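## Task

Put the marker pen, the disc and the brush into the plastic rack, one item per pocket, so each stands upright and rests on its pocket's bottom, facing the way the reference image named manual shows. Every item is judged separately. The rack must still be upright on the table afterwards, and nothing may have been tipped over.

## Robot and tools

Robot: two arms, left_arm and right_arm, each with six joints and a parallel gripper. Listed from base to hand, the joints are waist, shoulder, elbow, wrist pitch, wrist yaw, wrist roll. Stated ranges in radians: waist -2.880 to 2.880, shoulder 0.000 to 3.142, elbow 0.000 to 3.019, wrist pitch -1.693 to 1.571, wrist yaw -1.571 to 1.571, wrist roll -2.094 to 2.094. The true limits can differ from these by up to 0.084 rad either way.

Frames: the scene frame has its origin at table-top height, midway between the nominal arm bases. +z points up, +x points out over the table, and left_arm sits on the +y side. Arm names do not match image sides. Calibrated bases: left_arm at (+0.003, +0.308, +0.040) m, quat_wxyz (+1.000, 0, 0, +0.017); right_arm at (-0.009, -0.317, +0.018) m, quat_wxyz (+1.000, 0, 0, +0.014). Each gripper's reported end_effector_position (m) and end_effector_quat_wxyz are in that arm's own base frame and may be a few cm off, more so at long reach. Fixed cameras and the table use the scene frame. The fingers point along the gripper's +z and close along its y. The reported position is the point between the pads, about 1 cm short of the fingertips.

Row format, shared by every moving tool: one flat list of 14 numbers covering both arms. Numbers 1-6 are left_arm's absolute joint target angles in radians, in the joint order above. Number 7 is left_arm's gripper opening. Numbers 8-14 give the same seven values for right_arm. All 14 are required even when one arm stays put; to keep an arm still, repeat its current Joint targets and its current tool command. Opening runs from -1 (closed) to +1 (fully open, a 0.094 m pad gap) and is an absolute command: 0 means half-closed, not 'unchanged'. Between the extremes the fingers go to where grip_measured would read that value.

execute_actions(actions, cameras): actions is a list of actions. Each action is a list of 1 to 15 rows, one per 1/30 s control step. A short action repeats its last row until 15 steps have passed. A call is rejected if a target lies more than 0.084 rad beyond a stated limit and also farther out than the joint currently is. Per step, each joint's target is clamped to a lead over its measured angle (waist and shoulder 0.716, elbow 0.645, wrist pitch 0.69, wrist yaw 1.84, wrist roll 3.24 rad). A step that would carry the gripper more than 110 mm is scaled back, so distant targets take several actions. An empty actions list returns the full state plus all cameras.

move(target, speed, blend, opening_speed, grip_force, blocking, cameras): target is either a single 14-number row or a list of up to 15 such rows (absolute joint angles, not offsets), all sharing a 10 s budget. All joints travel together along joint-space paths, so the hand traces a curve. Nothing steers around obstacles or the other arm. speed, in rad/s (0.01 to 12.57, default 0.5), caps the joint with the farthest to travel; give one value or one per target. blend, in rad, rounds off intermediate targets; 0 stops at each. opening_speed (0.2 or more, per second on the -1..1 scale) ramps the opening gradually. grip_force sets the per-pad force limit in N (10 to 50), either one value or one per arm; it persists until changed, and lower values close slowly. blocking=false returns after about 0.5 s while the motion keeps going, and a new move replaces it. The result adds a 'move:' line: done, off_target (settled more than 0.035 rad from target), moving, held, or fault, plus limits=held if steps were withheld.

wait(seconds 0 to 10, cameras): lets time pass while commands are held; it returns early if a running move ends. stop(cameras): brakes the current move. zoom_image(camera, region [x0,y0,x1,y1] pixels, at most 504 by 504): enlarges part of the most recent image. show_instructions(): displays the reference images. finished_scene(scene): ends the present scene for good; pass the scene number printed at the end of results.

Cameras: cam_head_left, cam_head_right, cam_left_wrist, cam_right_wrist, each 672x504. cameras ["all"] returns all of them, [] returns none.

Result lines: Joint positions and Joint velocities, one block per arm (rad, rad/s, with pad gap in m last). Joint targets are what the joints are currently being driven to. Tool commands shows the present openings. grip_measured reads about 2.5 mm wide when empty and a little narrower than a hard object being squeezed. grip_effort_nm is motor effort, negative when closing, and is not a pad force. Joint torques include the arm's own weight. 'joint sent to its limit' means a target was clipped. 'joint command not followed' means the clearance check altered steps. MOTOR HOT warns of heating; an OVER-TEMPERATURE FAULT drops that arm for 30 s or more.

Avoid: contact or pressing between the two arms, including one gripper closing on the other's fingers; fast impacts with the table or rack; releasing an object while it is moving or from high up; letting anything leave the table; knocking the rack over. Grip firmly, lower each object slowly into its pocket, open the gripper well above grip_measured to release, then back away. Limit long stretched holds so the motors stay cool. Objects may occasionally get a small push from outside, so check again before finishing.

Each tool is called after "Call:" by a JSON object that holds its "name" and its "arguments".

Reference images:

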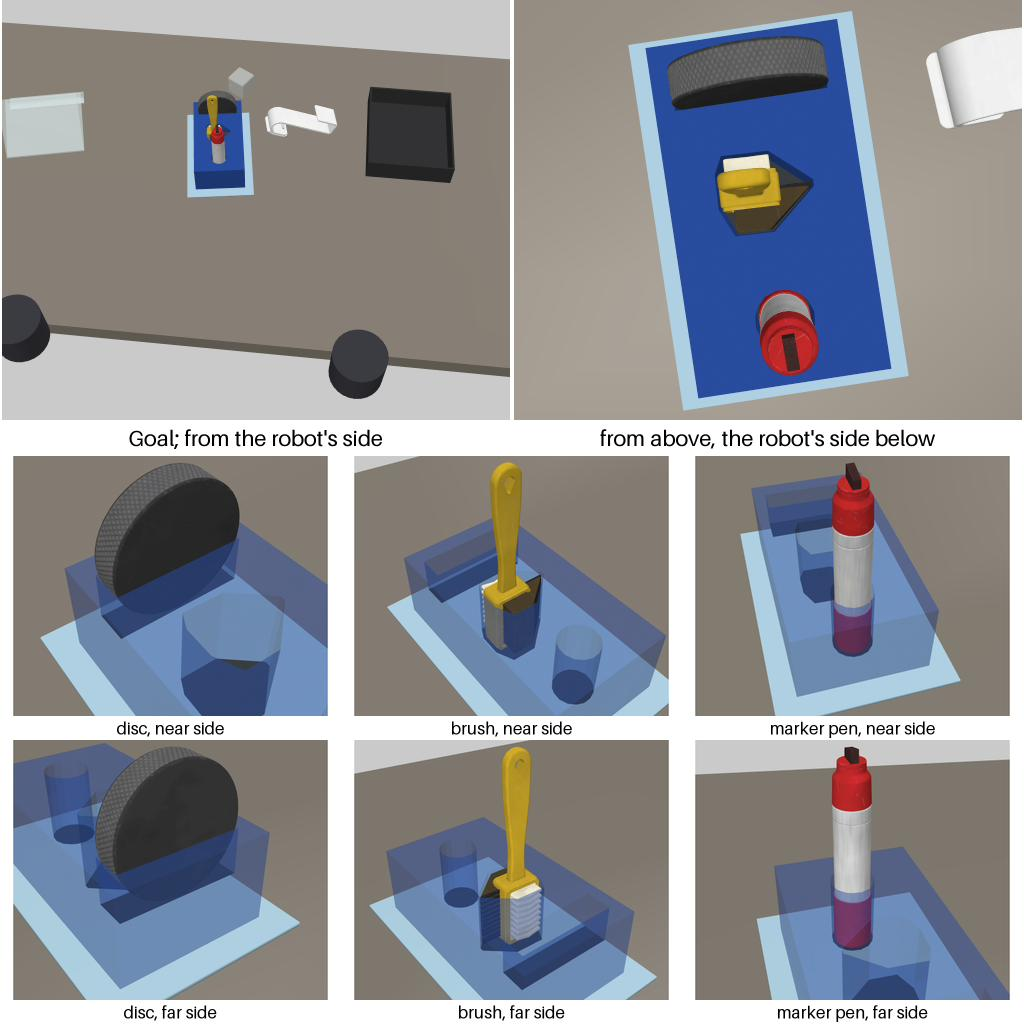

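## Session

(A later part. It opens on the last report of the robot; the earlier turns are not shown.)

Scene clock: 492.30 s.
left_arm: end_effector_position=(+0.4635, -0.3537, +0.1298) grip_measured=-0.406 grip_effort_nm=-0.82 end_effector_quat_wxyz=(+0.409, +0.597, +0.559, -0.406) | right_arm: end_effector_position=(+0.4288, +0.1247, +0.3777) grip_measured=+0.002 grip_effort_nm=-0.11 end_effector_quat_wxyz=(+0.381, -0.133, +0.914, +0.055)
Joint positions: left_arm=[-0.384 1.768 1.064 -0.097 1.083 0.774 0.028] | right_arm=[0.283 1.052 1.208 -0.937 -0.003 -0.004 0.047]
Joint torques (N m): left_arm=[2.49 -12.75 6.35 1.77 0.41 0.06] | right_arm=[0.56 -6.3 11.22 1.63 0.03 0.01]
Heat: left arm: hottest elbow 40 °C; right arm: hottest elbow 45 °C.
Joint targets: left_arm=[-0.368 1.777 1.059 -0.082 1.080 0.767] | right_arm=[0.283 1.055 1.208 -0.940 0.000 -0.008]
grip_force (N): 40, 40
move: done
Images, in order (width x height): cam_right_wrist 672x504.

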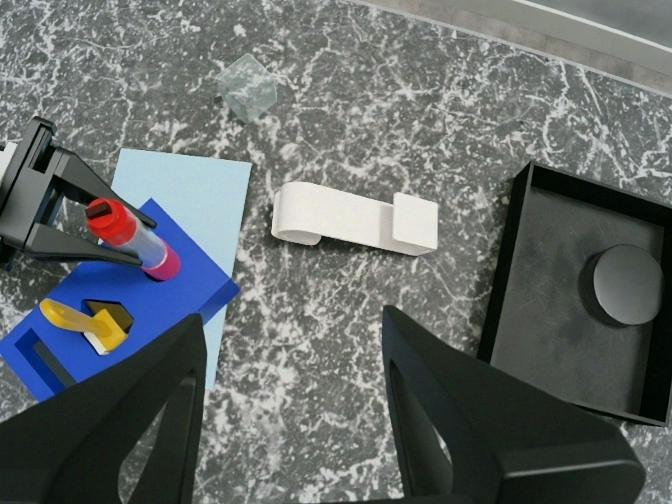

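Call:
{"name": "move", "arguments": {"target": [[-0.366,1.786,1.049,-0.064,1.08,0.767,-0.7,0.283,1.055,1.208,-0.94,0,-0.008,0.0]], "speed": 0.08, "cameras": ["cam_right_wrist"]}}

Call:
{"name": "zoom_image", "arguments": {"camera": "cam_right_wrist", "region": [100, 200, 200, 300]}}

Scene clock: 498.00 s.
left_arm: end_effector_position=(+0.4627, -0.3531, +0.1293) grip_measured=-0.406 grip_effort_nm=-0.82 end_effector_quat_wxyz=(+0.413, +0.598, +0.555, -0.406) | right_arm: end_effector_position=(+0.4288, +0.1247, +0.3777) grip_measured=+0.002 grip_effort_nm=-0.12 end_effector_quat_wxyz=(+0.381, -0.133, +0.914, +0.055)
Joint positions: left_arm=[-0.383 1.768 1.057 -0.078 1.087 0.774 0.028] | right_arm=[0.283 1.052 1.208 -0.937 -0.003 -0.004 0.047]
Joint torques (N m): left_arm=[2.61 -11.93 6.19 1.72 0.21 0.05] | right_arm=[0.73 -6.3 11.03 1.72 0.05 0.06]
Heat: left arm: hottest elbow 40 °C; right arm: hottest elbow 45 °C.
Joint targets: left_arm=[-0.366 1.786 1.049 -0.064 1.080 0.767] | right_arm=[0.283 1.055 1.208 -0.940 0.000 -0.008]
grip_force (N): 40, 40
move: done
Images, in order (width x height): cam_right_wrist 672x504.

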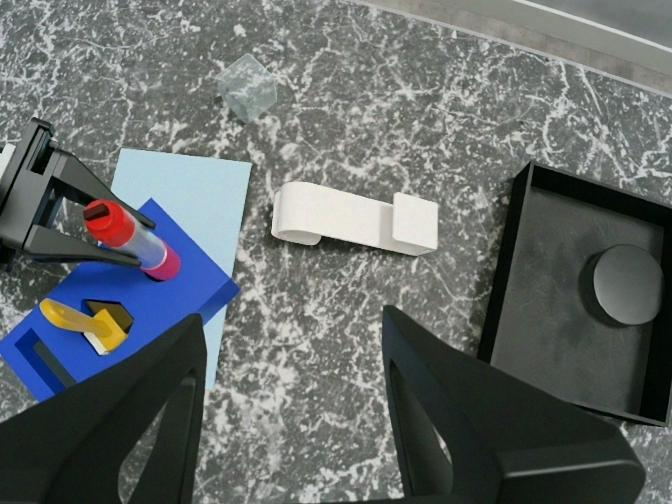

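Scaled by 5.040 from the camera's 672x504 image, which has a finer 960x720 frame.

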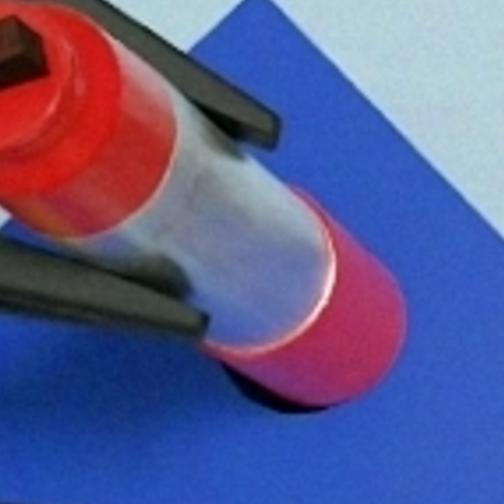

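Call:
{"name": "move", "arguments": {"target": [[-0.366,1.735,1.10,-0.12,1.08,0.767,-0.7,0.283,1.055,1.208,-0.94,0,-0.008,0.0],[-0.362,1.765,1.054,-0.095,1.08,0.767,-0.7,0.283,1.055,1.208,-0.94,0,-0.008,0.0]], "speed": 0.12, "cameras": ["cam_right_wrist"]}}

Call:
{"name": "zoom_image", "arguments": {"camera": "cam_right_wrist", "region": [100, 200, 200, 300]}}

Scene clock: 503.73 s.
left_arm: end_effector_position=(+0.4623, -0.3488, +0.1296) grip_measured=-0.406 grip_effort_nm=-0.82 end_effector_quat_wxyz=(+0.405, +0.594, +0.565, -0.405) | right_arm: end_effector_position=(+0.4288, +0.1247, +0.3777) grip_measured=+0.002 grip_effort_nm=-0.12 end_effector_quat_wxyz=(+0.381, -0.133, +0.914, +0.055)
Joint positions: left_arm=[-0.378 1.758 1.056 -0.111 1.077 0.774 0.028] | right_arm=[0.283 1.052 1.208 -0.937 -0.003 -0.004 0.047]
Joint torques (N m): left_arm=[2.43 -12.63 6.56 1.73 0.62 0.06] | right_arm=[0.26 -6.07 11.17 1.63 0.06 0.04]
Heat: left arm: hottest elbow 40 °C; right arm: hottest elbow 45 °C.
Joint targets: left_arm=[-0.362 1.765 1.054 -0.095 1.080 0.767] | right_arm=[0.283 1.055 1.208 -0.940 0.000 -0.008]
grip_force (N): 40, 40
move: done
Images, in order (width x height): cam_right_wrist 672x504.

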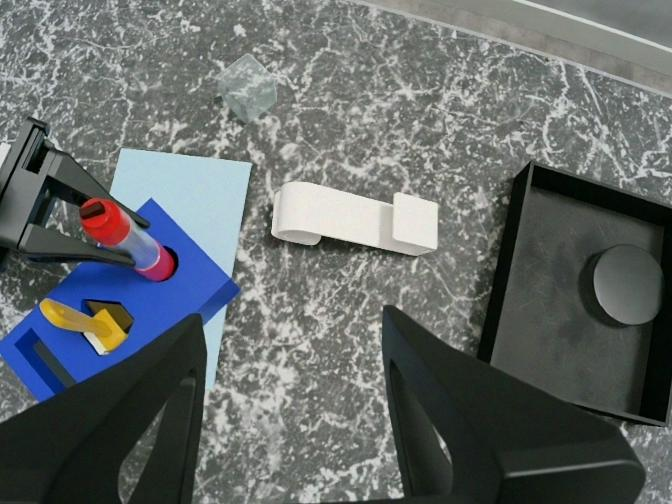

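Scaled by 5.040 from the camera's 672x504 image, which has a finer 960x720 frame.

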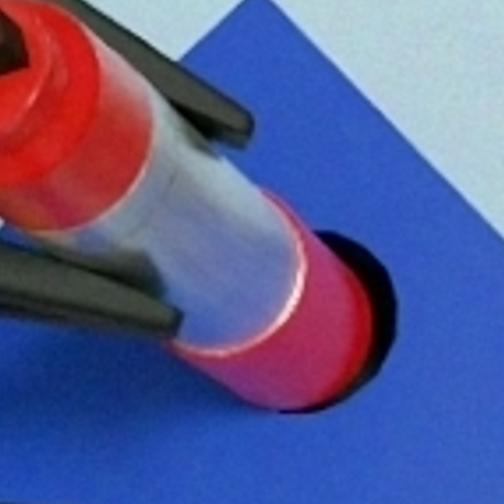

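Call:
{"name": "move", "arguments": {"target": [[-0.38,1.735,1.10,-0.12,1.08,0.767,-0.7,0.283,1.055,1.208,-0.94,0,-0.008,0.0],[-0.397,1.766,1.063,-0.10,1.08,0.767,-0.7,0.283,1.055,1.208,-0.94,0,-0.008,0.0]], "speed": 0.12, "cameras": ["cam_right_wrist"]}}

Call:
{"name": "zoom_image", "arguments": {"camera": "cam_right_wrist", "region": [100, 200, 200, 300]}}

Scene clock: 510.13 s.
left_arm: end_effector_position=(+0.4611, -0.3504, +0.1296) grip_measured=-0.406 grip_effort_nm=-0.82 end_effector_quat_wxyz=(+0.404, +0.594, +0.564, -0.406) | right_arm: end_effector_position=(+0.4288, +0.1247, +0.3777) grip_measured=+0.002 grip_effort_nm=-0.12 end_effector_quat_wxyz=(+0.381, -0.133, +0.914, +0.055)
Joint positions: left_arm=[-0.381 1.758 1.056 -0.111 1.077 0.774 0.028] | right_arm=[0.283 1.052 1.208 -0.937 -0.003 -0.004 0.047]
Joint torques (N m): left_arm=[-0.38 -12.69 7.19 1.61 0.63 0.04] | right_arm=[0.44 -6.42 11.08 1.74 0.03 0.02]
Heat: left arm: hottest elbow 40 °C; right arm: hottest elbow 45 °C.
Joint targets: left_arm=[-0.397 1.766 1.063 -0.100 1.080 0.767] | right_arm=[0.283 1.055 1.208 -0.940 0.000 -0.008]
grip_force (N): 40, 40
move: done
Images, in order (width x height): cam_right_wrist 672x504.

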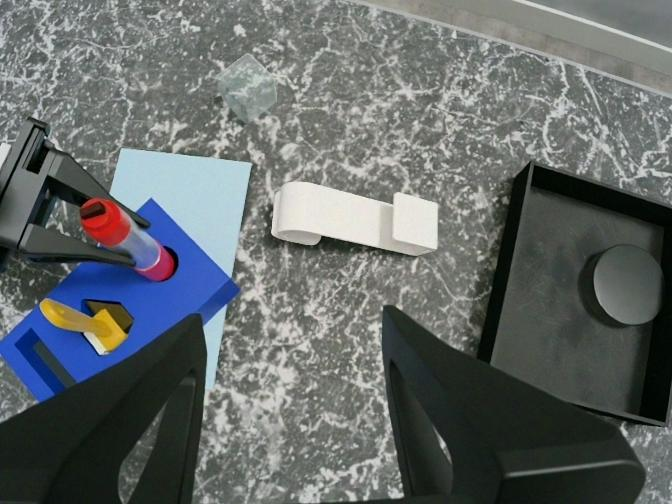

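Scaled by 5.040 from the camera's 672x504 image, which has a finer 960x720 frame.

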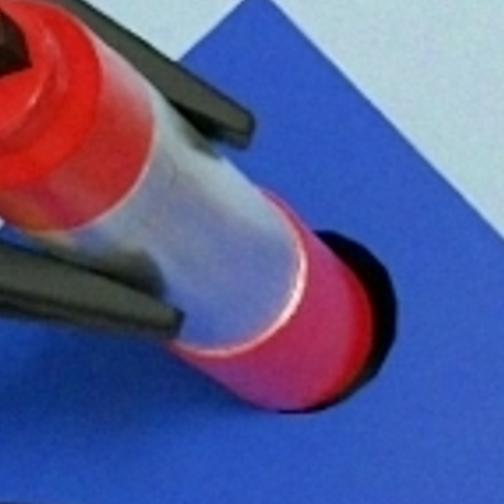

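Call:
{"name": "move", "arguments": {"target": [[-0.385,1.72,1.14,-0.14,1.08,0.767,-0.7,0.283,1.055,1.208,-0.94,0,-0.008,0.0],[-0.397,1.766,1.066,-0.098,1.08,0.767,-0.7,0.283,1.055,1.208,-0.94,0,-0.008,0.0]], "speed": 0.15, "cameras": ["cam_right_wrist"]}}

Call:
{"name": "zoom_image", "arguments": {"camera": "cam_right_wrist", "region": [100, 200, 200, 300]}}

Scene clock: 515.03 s.
left_arm: end_effector_position=(+0.4626, -0.3515, +0.1265) grip_measured=-0.406 grip_effort_nm=-0.82 end_effector_quat_wxyz=(+0.402, +0.594, +0.566, -0.407) | right_arm: end_effector_position=(+0.4288, +0.1247, +0.3777) grip_measured=+0.002 grip_effort_nm=-0.11 end_effector_quat_wxyz=(+0.381, -0.133, +0.914, +0.055)
Joint positions: left_arm=[-0.382 1.768 1.063 -0.115 1.077 0.774 0.028] | right_arm=[0.283 1.052 1.208 -0.937 -0.003 -0.004 0.047]
Joint torques (N m): left_arm=[-0.32 -13.51 6.89 1.85 0.64 0.05] | right_arm=[1.2 -6.12 11.15 1.62 0.1 0.01]
Heat: left arm: hottest elbow 40 °C; right arm: hottest elbow 45 °C.
Joint targets: left_arm=[-0.397 1.766 1.066 -0.098 1.080 0.767] | right_arm=[0.283 1.055 1.208 -0.940 0.000 -0.008]
grip_force (N): 40, 40
move: done
Images, in order (width x height): cam_right_wrist 672x504.

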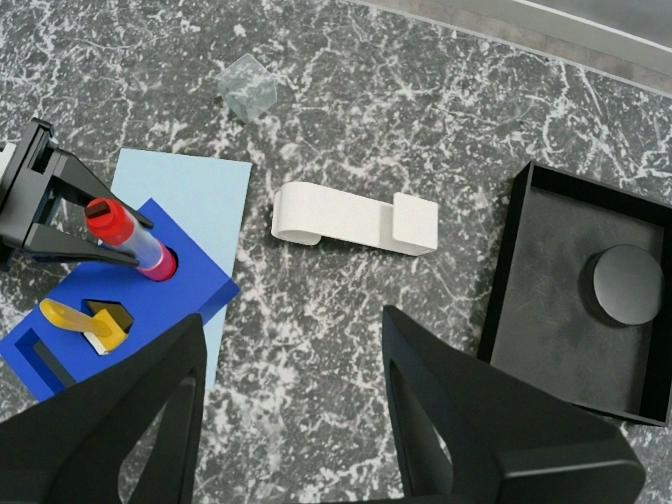

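Scaled by 5.040 from the camera's 672x504 image, which has a finer 960x720 frame.

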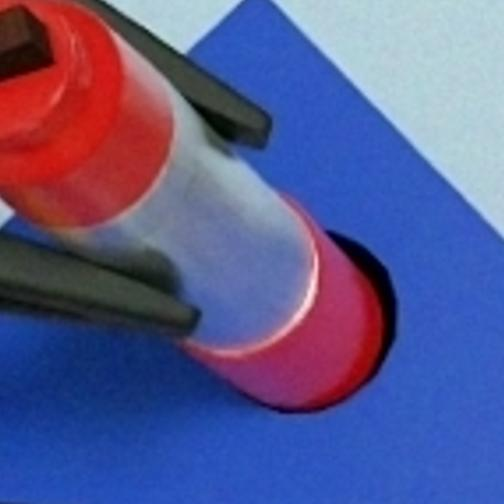

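Call:
{"name": "move", "arguments": {"target": [[-0.40,1.792,1.056,-0.066,1.077,0.767,-0.7,0.283,1.055,1.208,-0.94,0,-0.008,0.0]], "speed": 0.08, "cameras": ["cam_right_wrist"]}}

Call:
{"name": "zoom_image", "arguments": {"camera": "cam_right_wrist", "region": [100, 200, 200, 300]}}

Scene clock: 519.37 s.
left_arm: end_effector_position=(+0.4625, -0.3527, +0.1147) grip_measured=-0.406 grip_effort_nm=-0.82 end_effector_quat_wxyz=(+0.401, +0.595, +0.566, -0.407) | right_arm: end_effector_position=(+0.4288, +0.1247, +0.3777) grip_measured=+0.002 grip_effort_nm=-0.12 end_effector_quat_wxyz=(+0.381, -0.133, +0.914, +0.055)
Joint positions: left_arm=[-0.384 1.79 1.056 -0.085 1.076 0.774 0.028] | right_arm=[0.283 1.052 1.208 -0.937 -0.003 -0.004 0.047]
Joint torques (N m): left_arm=[-0.38 -13.39 6.54 1.92 0.57 0.04] | right_arm=[0.5 -6.71 11.18 1.61 0.06 0.07]
Heat: left arm: hottest elbow 40 °C; right arm: hottest elbow 45 °C.
Joint targets: left_arm=[-0.400 1.792 1.056 -0.066 1.077 0.767] | right_arm=[0.283 1.055 1.208 -0.940 0.000 -0.008]
grip_force (N): 40, 40
move: done
Images, in order (width x height): cam_right_wrist 672x504.

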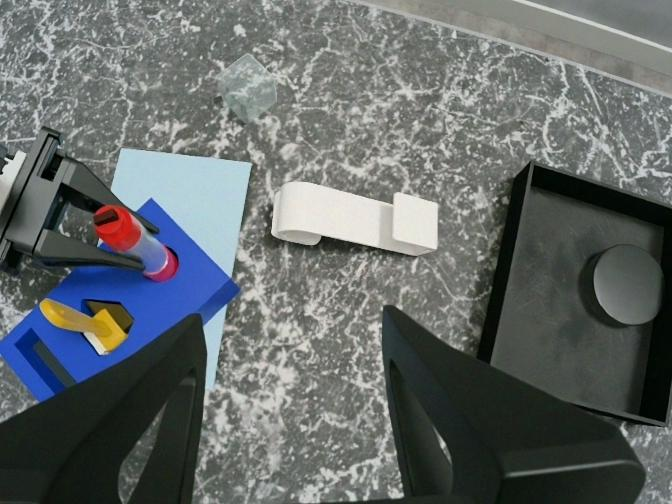

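Scaled by 5.040 from the camera's 672x504 image, which has a finer 960x720 frame.

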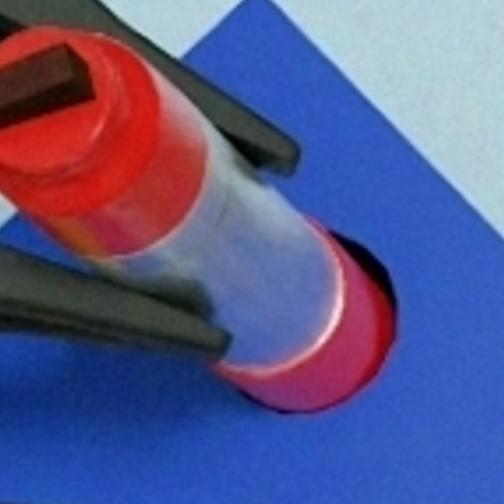

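Call:
{"name": "move", "arguments": {"target": [[-0.40,1.82,1.046,-0.027,1.077,0.767,-0.7,0.283,1.055,1.208,-0.94,0,-0.008,0.0]], "speed": 0.1}}

Call:
{"name": "move", "arguments": {"target": [[-0.40,1.845,1.038,0.007,1.077,0.767,-0.7,0.283,1.055,1.208,-0.94,0,-0.008,0.0]], "speed": 0.1, "cameras": ["cam_right_wrist","cam_left_wrist"]}}

Call:
{"name": "zoom_image", "arguments": {"camera": "cam_right_wrist", "region": [100, 200, 200, 300]}}

Scene clock: 522.30 s.
left_arm: end_effector_position=(+0.4627, -0.3530, +0.1006) grip_measured=-0.406 grip_effort_nm=-0.82 end_effector_quat_wxyz=(+0.402, +0.595, +0.565, -0.406) | right_arm: end_effector_position=(+0.4288, +0.1247, +0.3777) grip_measured=+0.002 grip_effort_nm=-0.11 end_effector_quat_wxyz=(+0.381, -0.133, +0.914, +0.055)
Joint positions: left_arm=[-0.385 1.817 1.046 -0.046 1.076 0.774 0.028] | right_arm=[0.283 1.052 1.208 -0.937 -0.003 -0.004 0.047]
Joint torques (N m): left_arm=[-0.32 -13.39 6.37 1.89 0.58 0.05] | right_arm=[0.79 -5.83 11.28 1.68 0.06 0.02]
Heat: left arm: hottest elbow 40 °C; right arm: hottest elbow 45 °C.
Joint targets: left_arm=[-0.400 1.820 1.046 -0.027 1.077 0.767] | right_arm=[0.283 1.055 1.208 -0.940 0.000 -0.008]
grip_force (N): 40, 40
move: done

Scene clock: 523.17 s.
left_arm: end_effector_position=(+0.4628, -0.3530, +0.0884) grip_measured=-0.406 grip_effort_nm=-0.82 end_effector_quat_wxyz=(+0.403, +0.595, +0.564, -0.406) | right_arm: end_effector_position=(+0.4288, +0.1247, +0.3777) grip_measured=+0.002 grip_effort_nm=-0.11 end_effector_quat_wxyz=(+0.381, -0.133, +0.914, +0.055)
Joint positions: left_arm=[-0.385 1.841 1.039 -0.011 1.076 0.774 0.028] | right_arm=[0.283 1.052 1.208 -0.937 -0.003 -0.004 0.047]
Joint torques (N m): left_arm=[-0.26 -13.45 6.19 1.94 0.57 0.04] | right_arm=[0.21 -6.07 11.19 1.69 0.08 0.01]
Heat: left arm: hottest elbow 40 °C; right arm: hottest elbow 45 °C.
Joint targets: left_arm=[-0.400 1.845 1.038 0.007 1.077 0.767] | right_arm=[0.283 1.055 1.208 -0.940 0.000 -0.008]
grip_force (N): 40, 40
move: done
Images, in order (width x height): cam_left_wrist 672x504, cam_right_wrist 672x504.

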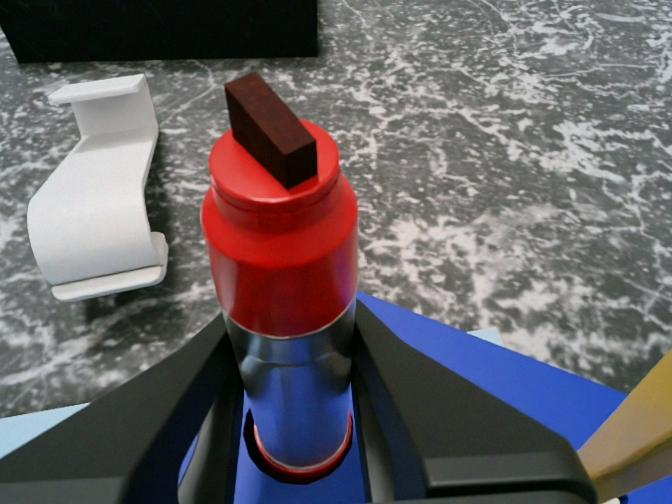

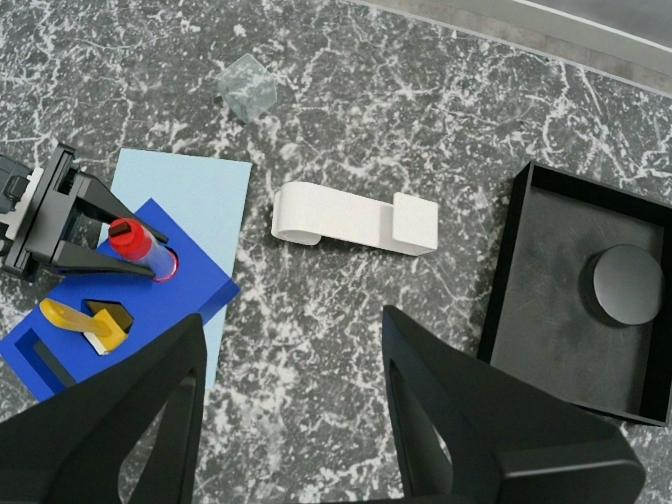

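Scaled by 5.040 from the camera's 672x504 image, which has a finer 960x720 frame.

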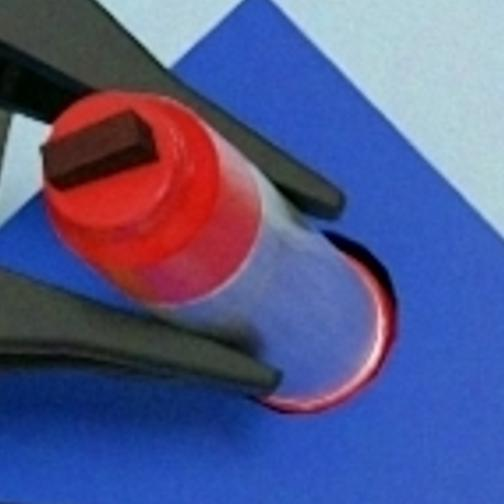

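Call:
{"name": "move", "arguments": {"target": [[-0.40,1.862,1.033,0.029,1.077,0.767,-0.7,0.283,1.055,1.208,-0.94,0,-0.008,0.0]], "speed": 0.08}}

Call:
{"name": "move", "arguments": {"target": [[-0.40,1.879,1.028,0.050,1.077,0.767,-0.7,0.283,1.055,1.208,-0.94,0,-0.008,0.0]], "speed": 0.08, "cameras": ["cam_right_wrist"]}}

Scene clock: 526.30 s.
left_arm: end_effector_position=(+0.4628, -0.3530, +0.0804) grip_measured=-0.406 grip_effort_nm=-0.82 end_effector_quat_wxyz=(+0.404, +0.595, +0.564, -0.405) | right_arm: end_effector_position=(+0.4288, +0.1247, +0.3777) grip_measured=+0.002 grip_effort_nm=-0.12 end_effector_quat_wxyz=(+0.381, -0.133, +0.914, +0.055)
Joint positions: left_arm=[-0.385 1.857 1.034 0.011 1.076 0.774 0.028] | right_arm=[0.283 1.052 1.208 -0.937 -0.003 -0.004 0.047]
Joint torques (N m): left_arm=[-0.44 -13.33 6.02 1.91 0.59 0.04] | right_arm=[1.2 -6.24 11.14 1.62 0.07 0.03]
Heat: left arm: hottest elbow 40 °C; right arm: hottest elbow 45 °C.
Joint targets: left_arm=[-0.400 1.862 1.033 0.029 1.077 0.767] | right_arm=[0.283 1.055 1.208 -0.940 0.000 -0.008]
grip_force (N): 40, 40
move: done

Scene clock: 527.07 s.
left_arm: end_effector_position=(+0.4630, -0.3532, +0.0746) grip_measured=-0.406 grip_effort_nm=-0.82 end_effector_quat_wxyz=(+0.405, +0.596, +0.563, -0.405) | right_arm: end_effector_position=(+0.4288, +0.1247, +0.3777) grip_measured=+0.002 grip_effort_nm=-0.11 end_effector_quat_wxyz=(+0.381, -0.133, +0.914, +0.055)
Joint positions: left_arm=[-0.385 1.87 1.031 0.031 1.076 0.774 0.028] | right_arm=[0.283 1.052 1.208 -0.937 -0.003 -0.004 0.047]
Joint torques (N m): left_arm=[-0.32 -13.04 5.81 1.98 0.55 0.05] | right_arm=[0.73 -6.24 11.02 1.74 0.08 0.02]
Heat: left arm: hottest elbow 40 °C; right arm: hottest elbow 45 °C.
Joint targets: left_arm=[-0.400 1.879 1.028 0.050 1.077 0.767] | right_arm=[0.283 1.055 1.208 -0.940 0.000 -0.008]
grip_force (N): 40, 40
move: done
Images, in order (width x height): cam_right_wrist 672x504.

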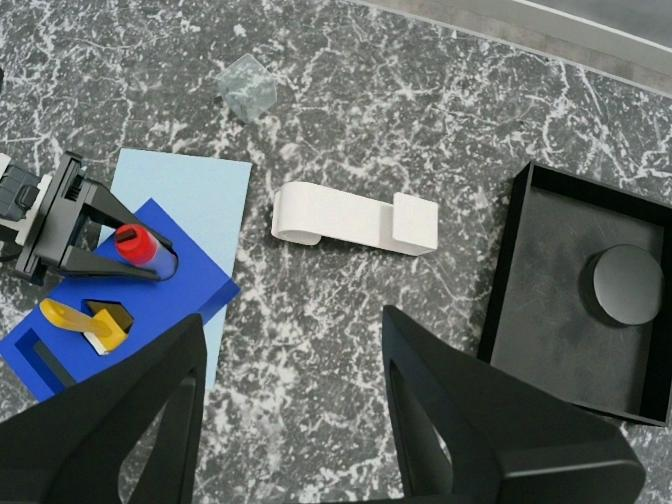

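Call:
{"name": "move", "arguments": {"target": [[-0.40,1.892,1.024,0.066,1.077,0.767,-0.7,0.283,1.055,1.208,-0.94,0,-0.008,0.0]], "speed": 0.08, "cameras": ["cam_right_wrist"]}}

Call:
{"name": "zoom_image", "arguments": {"camera": "cam_right_wrist", "region": [80, 190, 220, 300]}}

Scene clock: 530.23 s.
left_arm: end_effector_position=(+0.4626, -0.3533, +0.0740) grip_measured=-0.406 grip_effort_nm=-0.82 end_effector_quat_wxyz=(+0.409, +0.597, +0.559, -0.405) | right_arm: end_effector_position=(+0.4288, +0.1247, +0.3777) grip_measured=+0.002 grip_effort_nm=-0.12 end_effector_quat_wxyz=(+0.381, -0.133, +0.914, +0.055)
Joint positions: left_arm=[-0.385 1.873 1.027 0.047 1.08 0.774 0.028] | right_arm=[0.283 1.052 1.208 -0.937 -0.003 -0.004 0.047]
Joint torques (N m): left_arm=[-0.21 -12.16 5.78 1.89 0.4 0.05] | right_arm=[0.97 -6.48 11.28 1.74 0.06 0]
Heat: left arm: hottest elbow 40 °C; right arm: hottest elbow 45 °C.
Joint targets: left_arm=[-0.400 1.892 1.024 0.066 1.077 0.767] | right_arm=[0.283 1.055 1.208 -0.940 0.000 -0.008]
grip_force (N): 40, 40
move: done
Images, in order (width x height): cam_right_wrist 672x504.

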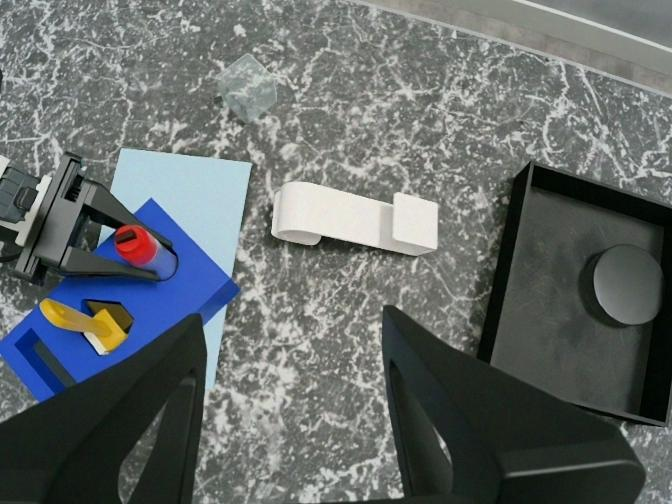

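Scaled by 3.600 from the camera's 672x504 image, which has a finer 960x720 frame.

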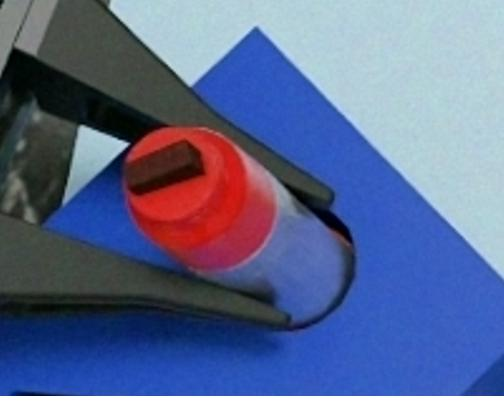

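Call:
{"name": "move", "arguments": {"target": [[-0.39,1.878,1.029,0.06,1.077,0.767,-0.7,0.283,1.055,1.208,-0.94,0,-0.008,0.0],[-0.39,1.878,1.029,0.06,1.077,0.767,-0.1,0.283,1.055,1.208,-0.94,0,-0.008,0.0],[-0.2,1.77,1.06,-0.4,1.186,1.11,-0.1,0.283,1.055,1.208,-0.94,0,-0.008,0.0]], "speed": 0.2, "opening_speed": 0.4}}

Call:
{"name": "move", "arguments": {"target": [[0.0,1.5,1.5,-0.8,0.5,0.5,-0.1,0.283,1.055,1.208,-0.94,0,-0.008,0.0],[0.6,1.2,1.5,-1.0,0,0,-0.1,0.283,1.055,1.208,-0.94,0,-0.008,0.6]], "speed": 0.9, "blend": [0.15,0], "cameras": ["cam_right_wrist","cam_head_left","cam_head_right"]}}

Call:
{"name": "zoom_image", "arguments": {"camera": "cam_right_wrist", "region": [0, 180, 250, 420]}}

Call:
{"name": "zoom_image", "arguments": {"camera": "cam_head_left", "region": [320, 160, 520, 280]}}

Scene clock: 544.93 s.
left_arm: end_effector_position=(+0.4575, -0.2643, +0.0939) grip_measured=-0.103 grip_effort_nm=0.16 end_effector_quat_wxyz=(+0.389, +0.586, +0.574, -0.420) | right_arm: end_effector_position=(+0.4288, +0.1247, +0.3777) grip_measured=+0.002 grip_effort_nm=-0.12 end_effector_quat_wxyz=(+0.381, -0.133, +0.914, +0.055)
Joint positions: left_arm=[-0.213 1.789 1.027 -0.391 1.184 1.095 0.042] | right_arm=[0.283 1.052 1.208 -0.937 -0.003 -0.004 0.047]
Joint torques (N m): left_arm=[2.14 -14.21 8.44 0.32 0.76 0.28] | right_arm=[0.97 -6.42 11.15 1.73 0.06 0.01]
Heat: left arm: hottest elbow 40 °C; right arm: hottest elbow 45 °C.
Joint targets: left_arm=[-0.200 1.770 1.060 -0.400 1.186 1.110] | right_arm=[0.283 1.055 1.208 -0.940 0.000 -0.008]
grip_force (N): 40, 40
move: done

Scene clock: 548.10 s.
left_arm: end_effector_position=(+0.4146, +0.2797, +0.4363) grip_measured=-0.102 grip_effort_nm=0.15 end_effector_quat_wxyz=(+0.386, -0.261, +0.877, +0.121) | right_arm: end_effector_position=(+0.4288, +0.1247, +0.3777) grip_measured=+0.597 grip_effort_nm=0.13 end_effector_quat_wxyz=(+0.381, -0.133, +0.914, +0.055)
Joint positions: left_arm=[0.595 1.197 1.45 -0.991 0.002 0.015 0.042] | right_arm=[0.283 1.052 1.208 -0.937 -0.003 -0.004 0.075]
Joint torques (N m): left_arm=[1.55 -7.12 12.27 1.18 -0.02 -0.03] | right_arm=[0.73 -6.42 11.19 1.59 0.06 0.05]
Heat: left arm: hottest elbow 40 °C; right arm: hottest elbow 45 °C.
Joint targets: left_arm=[0.600 1.200 1.500 -1.000 0.000 0.000] | right_arm=[0.283 1.055 1.208 -0.940 0.000 -0.008]
grip_force (N): 40, 40
move: off_target (left_arm); left_arm: the elbow is farthest, 0.050 rad from its target
Images, in order (width x height): cam_head_left 672x504, cam_head_right 672x504, cam_right_wrist 672x504.

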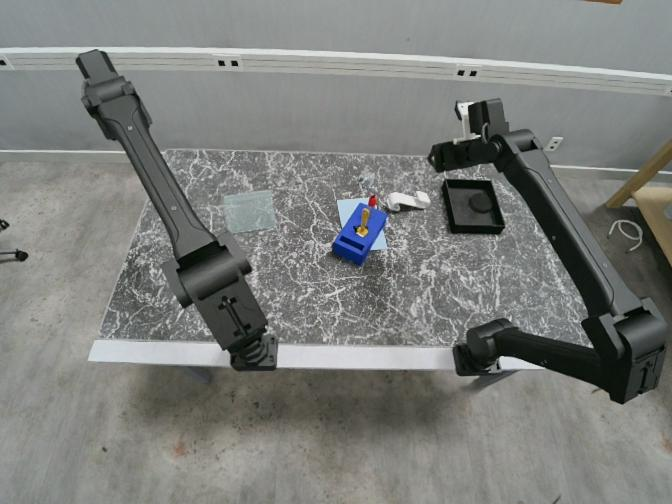

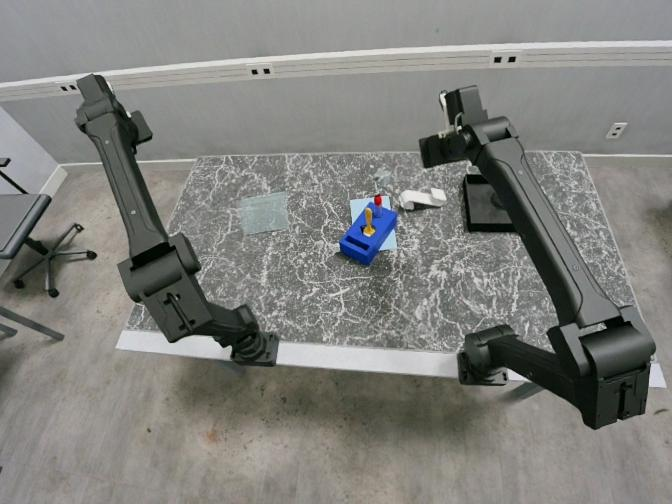

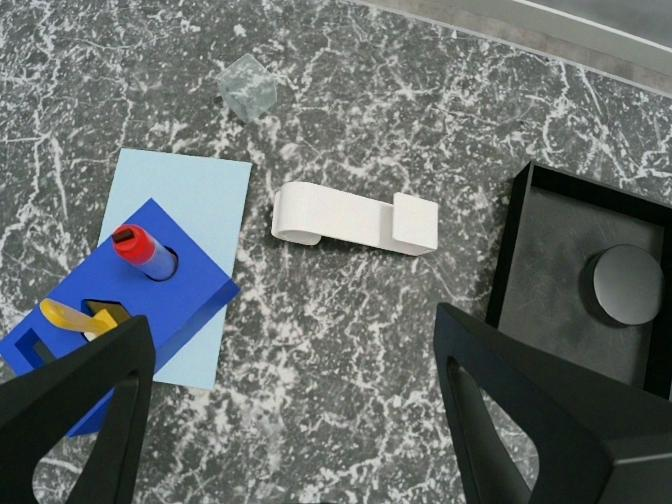

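Scaled by 2.016 from the camera's 672x504 image, which has a finer 960x720 frame.

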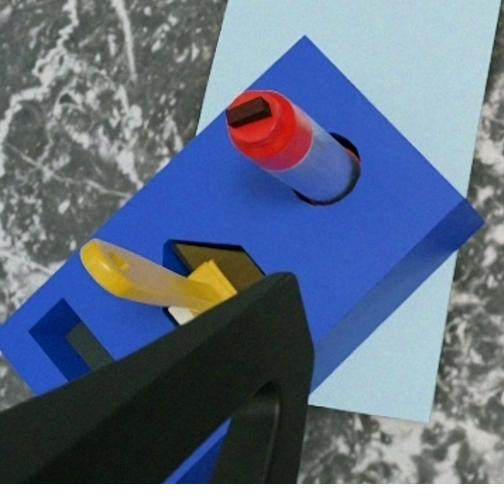

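Scaled by 2.520 from the camera's 672x504 image, which has a finer 960x720 frame.

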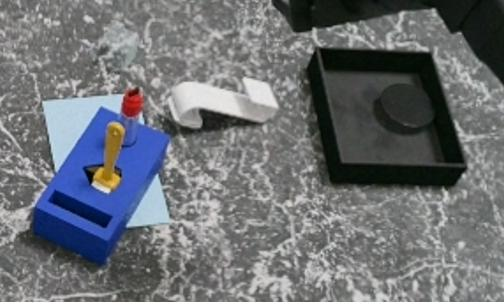

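Call:
{"name": "move", "arguments": {"target": [[0.6,1.2,1.5,-1.0,0,0,-0.1,0.1,1.5,1.4,-0.8,0.5,0.7,1.0],[0.6,1.2,1.5,-1.0,0,0,-0.1,0.0985,1.817,1.215,-0.585,0.71,1.035,1.0]], "speed": 0.7, "blend": [0.1,0], "cameras": ["cam_right_wrist","cam_head_left"]}}

Call:
{"name": "zoom_image", "arguments": {"camera": "cam_head_left", "region": [420, 160, 540, 260]}}

Scene clock: 569.30 s.
left_arm: end_effector_position=(+0.4146, +0.2797, +0.4363) grip_measured=-0.102 grip_effort_nm=0.14 end_effector_quat_wxyz=(+0.386, -0.261, +0.877, +0.121) | right_arm: end_effector_position=(+0.5713, -0.0502, +0.0608) grip_measured=+0.998 grip_effort_nm=0.13 end_effector_quat_wxyz=(+0.319, +0.461, +0.803, -0.201)
Joint positions: left_arm=[0.595 1.197 1.45 -0.991 0.002 0.015 0.042] | right_arm=[0.111 1.827 1.199 -0.598 0.707 1.026 0.094]
Joint torques (N m): left_arm=[1.38 -7 12.33 1.14 -0.01 -0.04] | right_arm=[-0.03 -18.2 9.98 1.61 0.53 0.14]
Heat: left arm: hottest elbow 42 °C; right arm: hottest elbow 46 °C.
Joint targets: left_arm=[0.600 1.200 1.500 -1.000 0.000 0.000] | right_arm=[0.099 1.817 1.215 -0.585 0.710 1.035]
grip_force (N): 40, 40
move: off_target (left_arm); left_arm: the elbow is farthest, 0.050 rad from its target
Images, in order (width x height): cam_head_left 672x504, cam_right_wrist 672x504.

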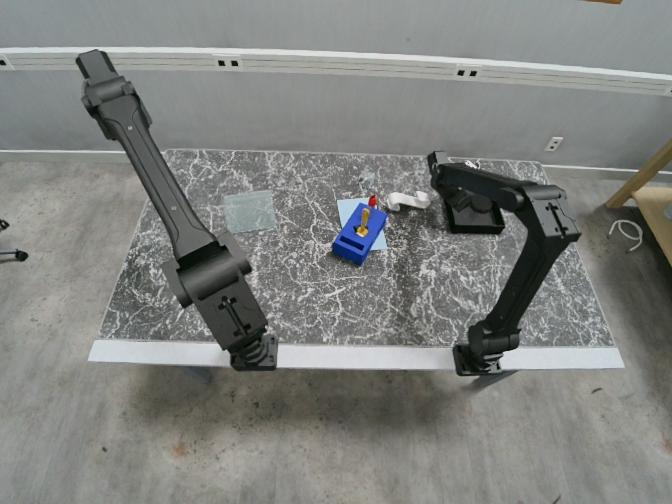

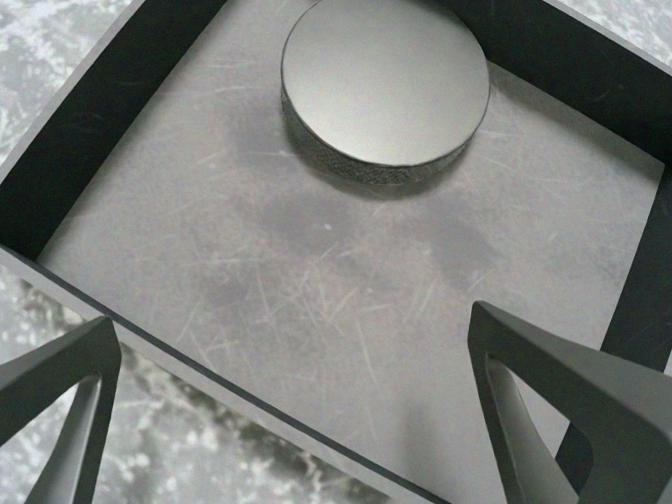

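Scaled by 4.200 from the camera's 672x504 image, which has a finer 960x720 frame.

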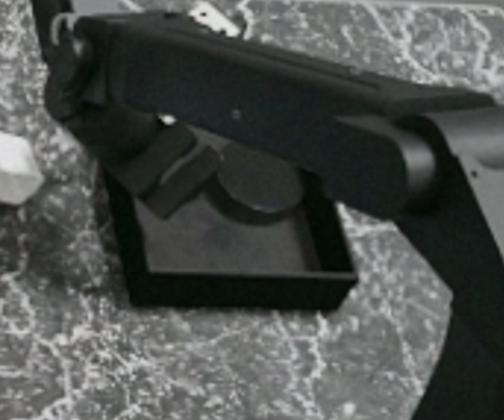

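Call:
{"name": "move", "arguments": {"target": [[0.6,1.2,1.5,-1.0,0,0,-0.1,0.0,1.867,1.194,-0.453,0.673,0.934,1.0]], "speed": 0.25, "cameras": ["cam_right_wrist"]}}

Scene clock: 584.47 s.
left_arm: end_effector_position=(+0.4146, +0.2797, +0.4363) grip_measured=-0.102 grip_effort_nm=0.15 end_effector_quat_wxyz=(+0.386, -0.261, +0.877, +0.121) | right_arm: end_effector_position=(+0.5856, -0.1048, +0.0533) grip_measured=+0.998 grip_effort_nm=0.13 end_effector_quat_wxyz=(+0.334, +0.480, +0.788, -0.192)
Joint positions: left_arm=[0.595 1.197 1.45 -0.991 0.002 0.015 0.042] | right_arm=[0.008 1.85 1.193 -0.467 0.676 0.943 0.094]
Joint torques (N m): left_arm=[1.44 -6.95 12.27 1.11 -0.01 -0.03] | right_arm=[-0.09 -16.03 8.58 1.63 0.22 0]
Heat: left arm: hottest elbow 43 °C; right arm: hottest elbow 45 °C.
Joint targets: left_arm=[0.600 1.200 1.500 -1.000 0.000 0.000] | right_arm=[0.000 1.867 1.194 -0.453 0.673 0.934]
grip_force (N): 40, 40
move: off_target (left_arm); left_arm: the elbow is farthest, 0.050 rad from its target
Images, in order (width x height): cam_right_wrist 672x504.

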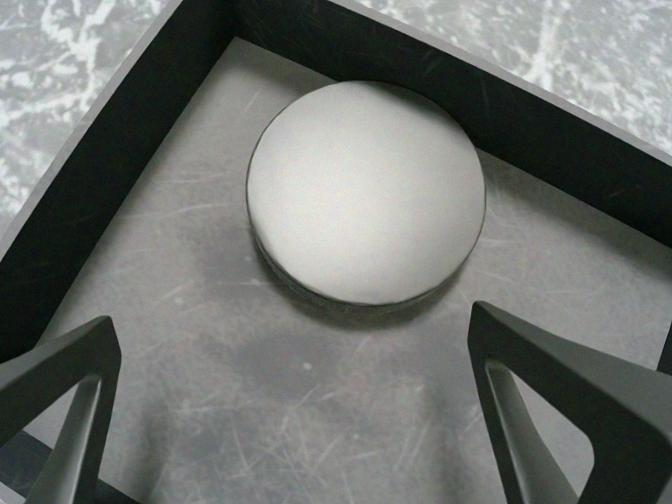

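Call:
{"name": "move", "arguments": {"target": [[0.6,1.2,1.5,-1.0,0,0,-0.1,-0.02,1.79,1.195,-0.475,0.664,0.898,1.0]], "speed": 0.25, "cameras": ["cam_right_wrist"]}}

Scene clock: 600.20 s.
left_arm: end_effector_position=(+0.4146, +0.2797, +0.4363) grip_measured=-0.102 grip_effort_nm=0.15 end_effector_quat_wxyz=(+0.386, -0.261, +0.877, +0.121) | right_arm: end_effector_position=(+0.5881, -0.1114, +0.0845) grip_measured=+0.998 grip_effort_nm=0.13 end_effector_quat_wxyz=(+0.350, +0.477, +0.785, -0.183)
Joint positions: left_arm=[0.595 1.197 1.45 -0.991 0.002 0.015 0.042] | right_arm=[-0.006 1.794 1.193 -0.467 0.667 0.907 0.094]
Joint torques (N m): left_arm=[1.32 -6.95 12.29 1.14 -0.02 -0.03] | right_arm=[-0.56 -17.61 9.03 0.84 0.24 -0.09]
Heat: left arm: hottest elbow 45 °C; right arm: hottest elbow 44 °C.
Joint targets: left_arm=[0.600 1.200 1.500 -1.000 0.000 0.000] | right_arm=[-0.020 1.790 1.195 -0.475 0.664 0.898]
grip_force (N): 40, 40
move: off_target (left_arm); left_arm: the elbow is farthest, 0.050 rad from its target
Images, in order (width x height): cam_right_wrist 672x504.

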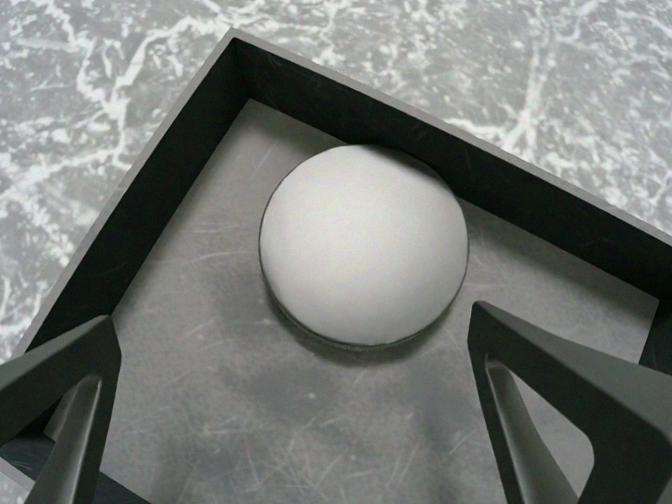

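Call:
{"name": "move", "arguments": {"target": [[0.6,1.2,1.5,-1.0,0,0,-0.1,-0.042,1.765,1.152,-0.505,0.656,0.881,1.0]], "speed": 0.25}}

Call:
{"name": "move", "arguments": {"target": [[0.6,1.2,1.5,-1.0,0,0,-0.1,-0.074,1.835,1.165,-0.43,0.645,0.85,1.0]], "speed": 0.2, "cameras": ["cam_right_wrist"]}}

Scene clock: 610.67 s.
left_arm: end_effector_position=(+0.4146, +0.2797, +0.4363) grip_measured=-0.102 grip_effort_nm=0.14 end_effector_quat_wxyz=(+0.386, -0.261, +0.877, +0.121) | right_arm: end_effector_position=(+0.5641, -0.1234, +0.0725) grip_measured=+0.998 grip_effort_nm=0.13 end_effector_quat_wxyz=(+0.323, +0.474, +0.795, -0.199)
Joint positions: left_arm=[0.595 1.197 1.45 -0.991 0.002 0.015 0.042] | right_arm=[-0.029 1.778 1.152 -0.496 0.659 0.89 0.094]
Joint torques (N m): left_arm=[1.38 -7 12.29 1.11 -0.02 -0.03] | right_arm=[-1.03 -17.61 8.84 0.87 0.23 -0.07]
Heat: left arm: hottest elbow 45 °C; right arm: hottest elbow 44 °C.
Joint targets: left_arm=[0.600 1.200 1.500 -1.000 0.000 0.000] | right_arm=[-0.042 1.765 1.152 -0.505 0.656 0.881]
grip_force (N): 40, 40
move: off_target (left_arm); left_arm: the elbow is farthest, 0.050 rad from its target

Scene clock: 611.70 s.
left_arm: end_effector_position=(+0.4146, +0.2797, +0.4363) grip_measured=-0.102 grip_effort_nm=0.15 end_effector_quat_wxyz=(+0.386, -0.261, +0.877, +0.121) | right_arm: end_effector_position=(+0.5674, -0.1408, +0.0518) grip_measured=+0.998 grip_effort_nm=0.13 end_effector_quat_wxyz=(+0.318, +0.475, +0.795, -0.203)
Joint positions: left_arm=[0.595 1.197 1.45 -0.991 0.002 0.015 0.042] | right_arm=[-0.062 1.823 1.152 -0.444 0.648 0.859 0.094]
Joint torques (N m): left_arm=[1.44 -6.95 12.3 1.13 -0.01 -0.03] | right_arm=[-0.5 -15.27 9.73 1.54 0.21 -0.04]
Heat: left arm: hottest elbow 45 °C; right arm: hottest elbow 44 °C.
Joint targets: left_arm=[0.600 1.200 1.500 -1.000 0.000 0.000] | right_arm=[-0.074 1.835 1.165 -0.430 0.645 0.850]
grip_force (N): 40, 40
move: off_target (left_arm); left_arm: the elbow is farthest, 0.050 rad from its target
Images, in order (width x height): cam_right_wrist 672x504.

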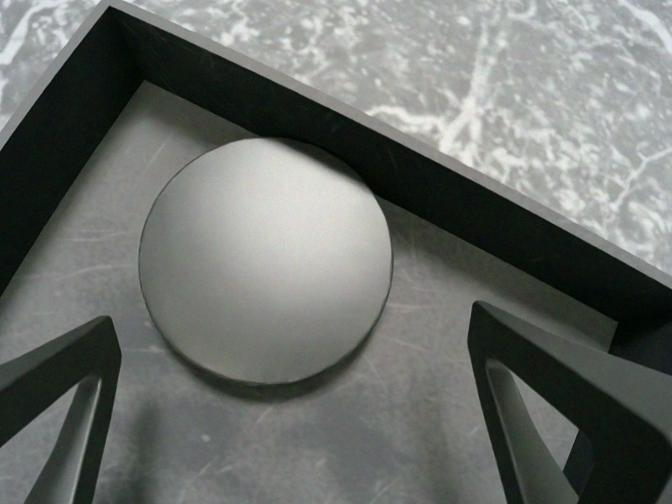

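Call:
{"name": "move", "arguments": {"target": [[0.6,1.2,1.5,-1.0,0,0,-0.1,-0.09,1.877,1.218,-0.413,0.64,0.845,1.0]], "speed": 0.15, "cameras": ["cam_right_wrist"]}}

Scene clock: 621.93 s.
left_arm: end_effector_position=(+0.4146, +0.2797, +0.4363) grip_measured=-0.102 grip_effort_nm=0.15 end_effector_quat_wxyz=(+0.386, -0.261, +0.877, +0.121) | right_arm: end_effector_position=(+0.5762, -0.1484, +0.0411) grip_measured=+0.998 grip_effort_nm=0.13 end_effector_quat_wxyz=(+0.317, +0.478, +0.794, -0.203)
Joint positions: left_arm=[0.595 1.197 1.45 -0.991 0.002 0.015 0.042] | right_arm=[-0.075 1.861 1.176 -0.427 0.643 0.854 0.094]
Joint torques (N m): left_arm=[1.55 -6.95 12.23 1.16 -0.01 -0.03] | right_arm=[-0.73 -15.97 11.99 1.63 0.24 0.02]
Heat: left arm: hottest elbow 46 °C; right arm: hottest elbow 44 °C.
Joint targets: left_arm=[0.600 1.200 1.500 -1.000 0.000 0.000] | right_arm=[-0.090 1.877 1.218 -0.413 0.640 0.845]
grip_force (N): 40, 40
move: off_target (left_arm, right_arm); left_arm: the elbow is farthest, 0.050 rad from its target; right_arm: the elbow is farthest, 0.042 rad from its target
Images, in order (width x height): cam_right_wrist 672x504.

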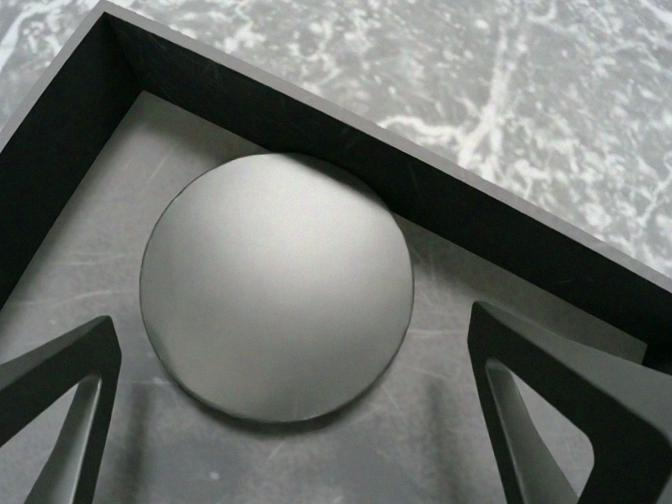

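Call:
{"name": "move", "arguments": {"target": [[0.6,1.2,1.5,-1.0,0,0,-0.1,-0.09,1.889,1.237,-0.42,0.64,0.845,1.0],[0.6,1.2,1.5,-1.0,0,0,-0.1,-0.09,1.889,1.237,-0.42,0.64,0.845,0.0]], "speed": 0.15, "opening_speed": 0.5, "grip_force": 50, "cameras": ["cam_right_wrist"]}}

Scene clock: 630.90 s.
left_arm: end_effector_position=(+0.4146, +0.2797, +0.4363) grip_measured=-0.102 grip_effort_nm=0.15 end_effector_quat_wxyz=(+0.386, -0.261, +0.877, +0.121) | right_arm: end_effector_position=(+0.5833, -0.1489, +0.0435) grip_measured=+0.003 grip_effort_nm=-0.12 end_effector_quat_wxyz=(+0.321, +0.479, +0.792, -0.201)
Joint positions: left_arm=[0.595 1.197 1.45 -0.991 0.002 0.015 0.042] | right_arm=[-0.075 1.869 1.194 -0.427 0.643 0.854 0.047]
Joint torques (N m): left_arm=[1.38 -7 12.29 1.13 -0.01 -0.03] | right_arm=[0.03 -16.03 12.03 1.59 0.26 -0.02]
Heat: left arm: hottest elbow 47 °C; right arm: hottest elbow 44 °C.
Joint targets: left_arm=[0.600 1.200 1.500 -1.000 0.000 0.000] | right_arm=[-0.090 1.889 1.237 -0.420 0.640 0.845]
move: off_target (left_arm, right_arm); target 2's new numbers were sent with right_arm's elbow 0.043 rad from that target; left_arm: the elbow is farthest, 0.050 rad from its target; right_arm: the elbow is farthest, 0.043 rad from its target
Images, in order (width x height): cam_right_wrist 672x504.

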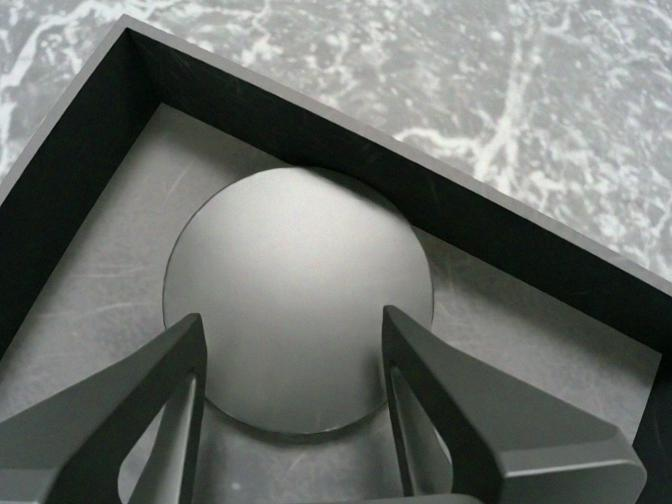

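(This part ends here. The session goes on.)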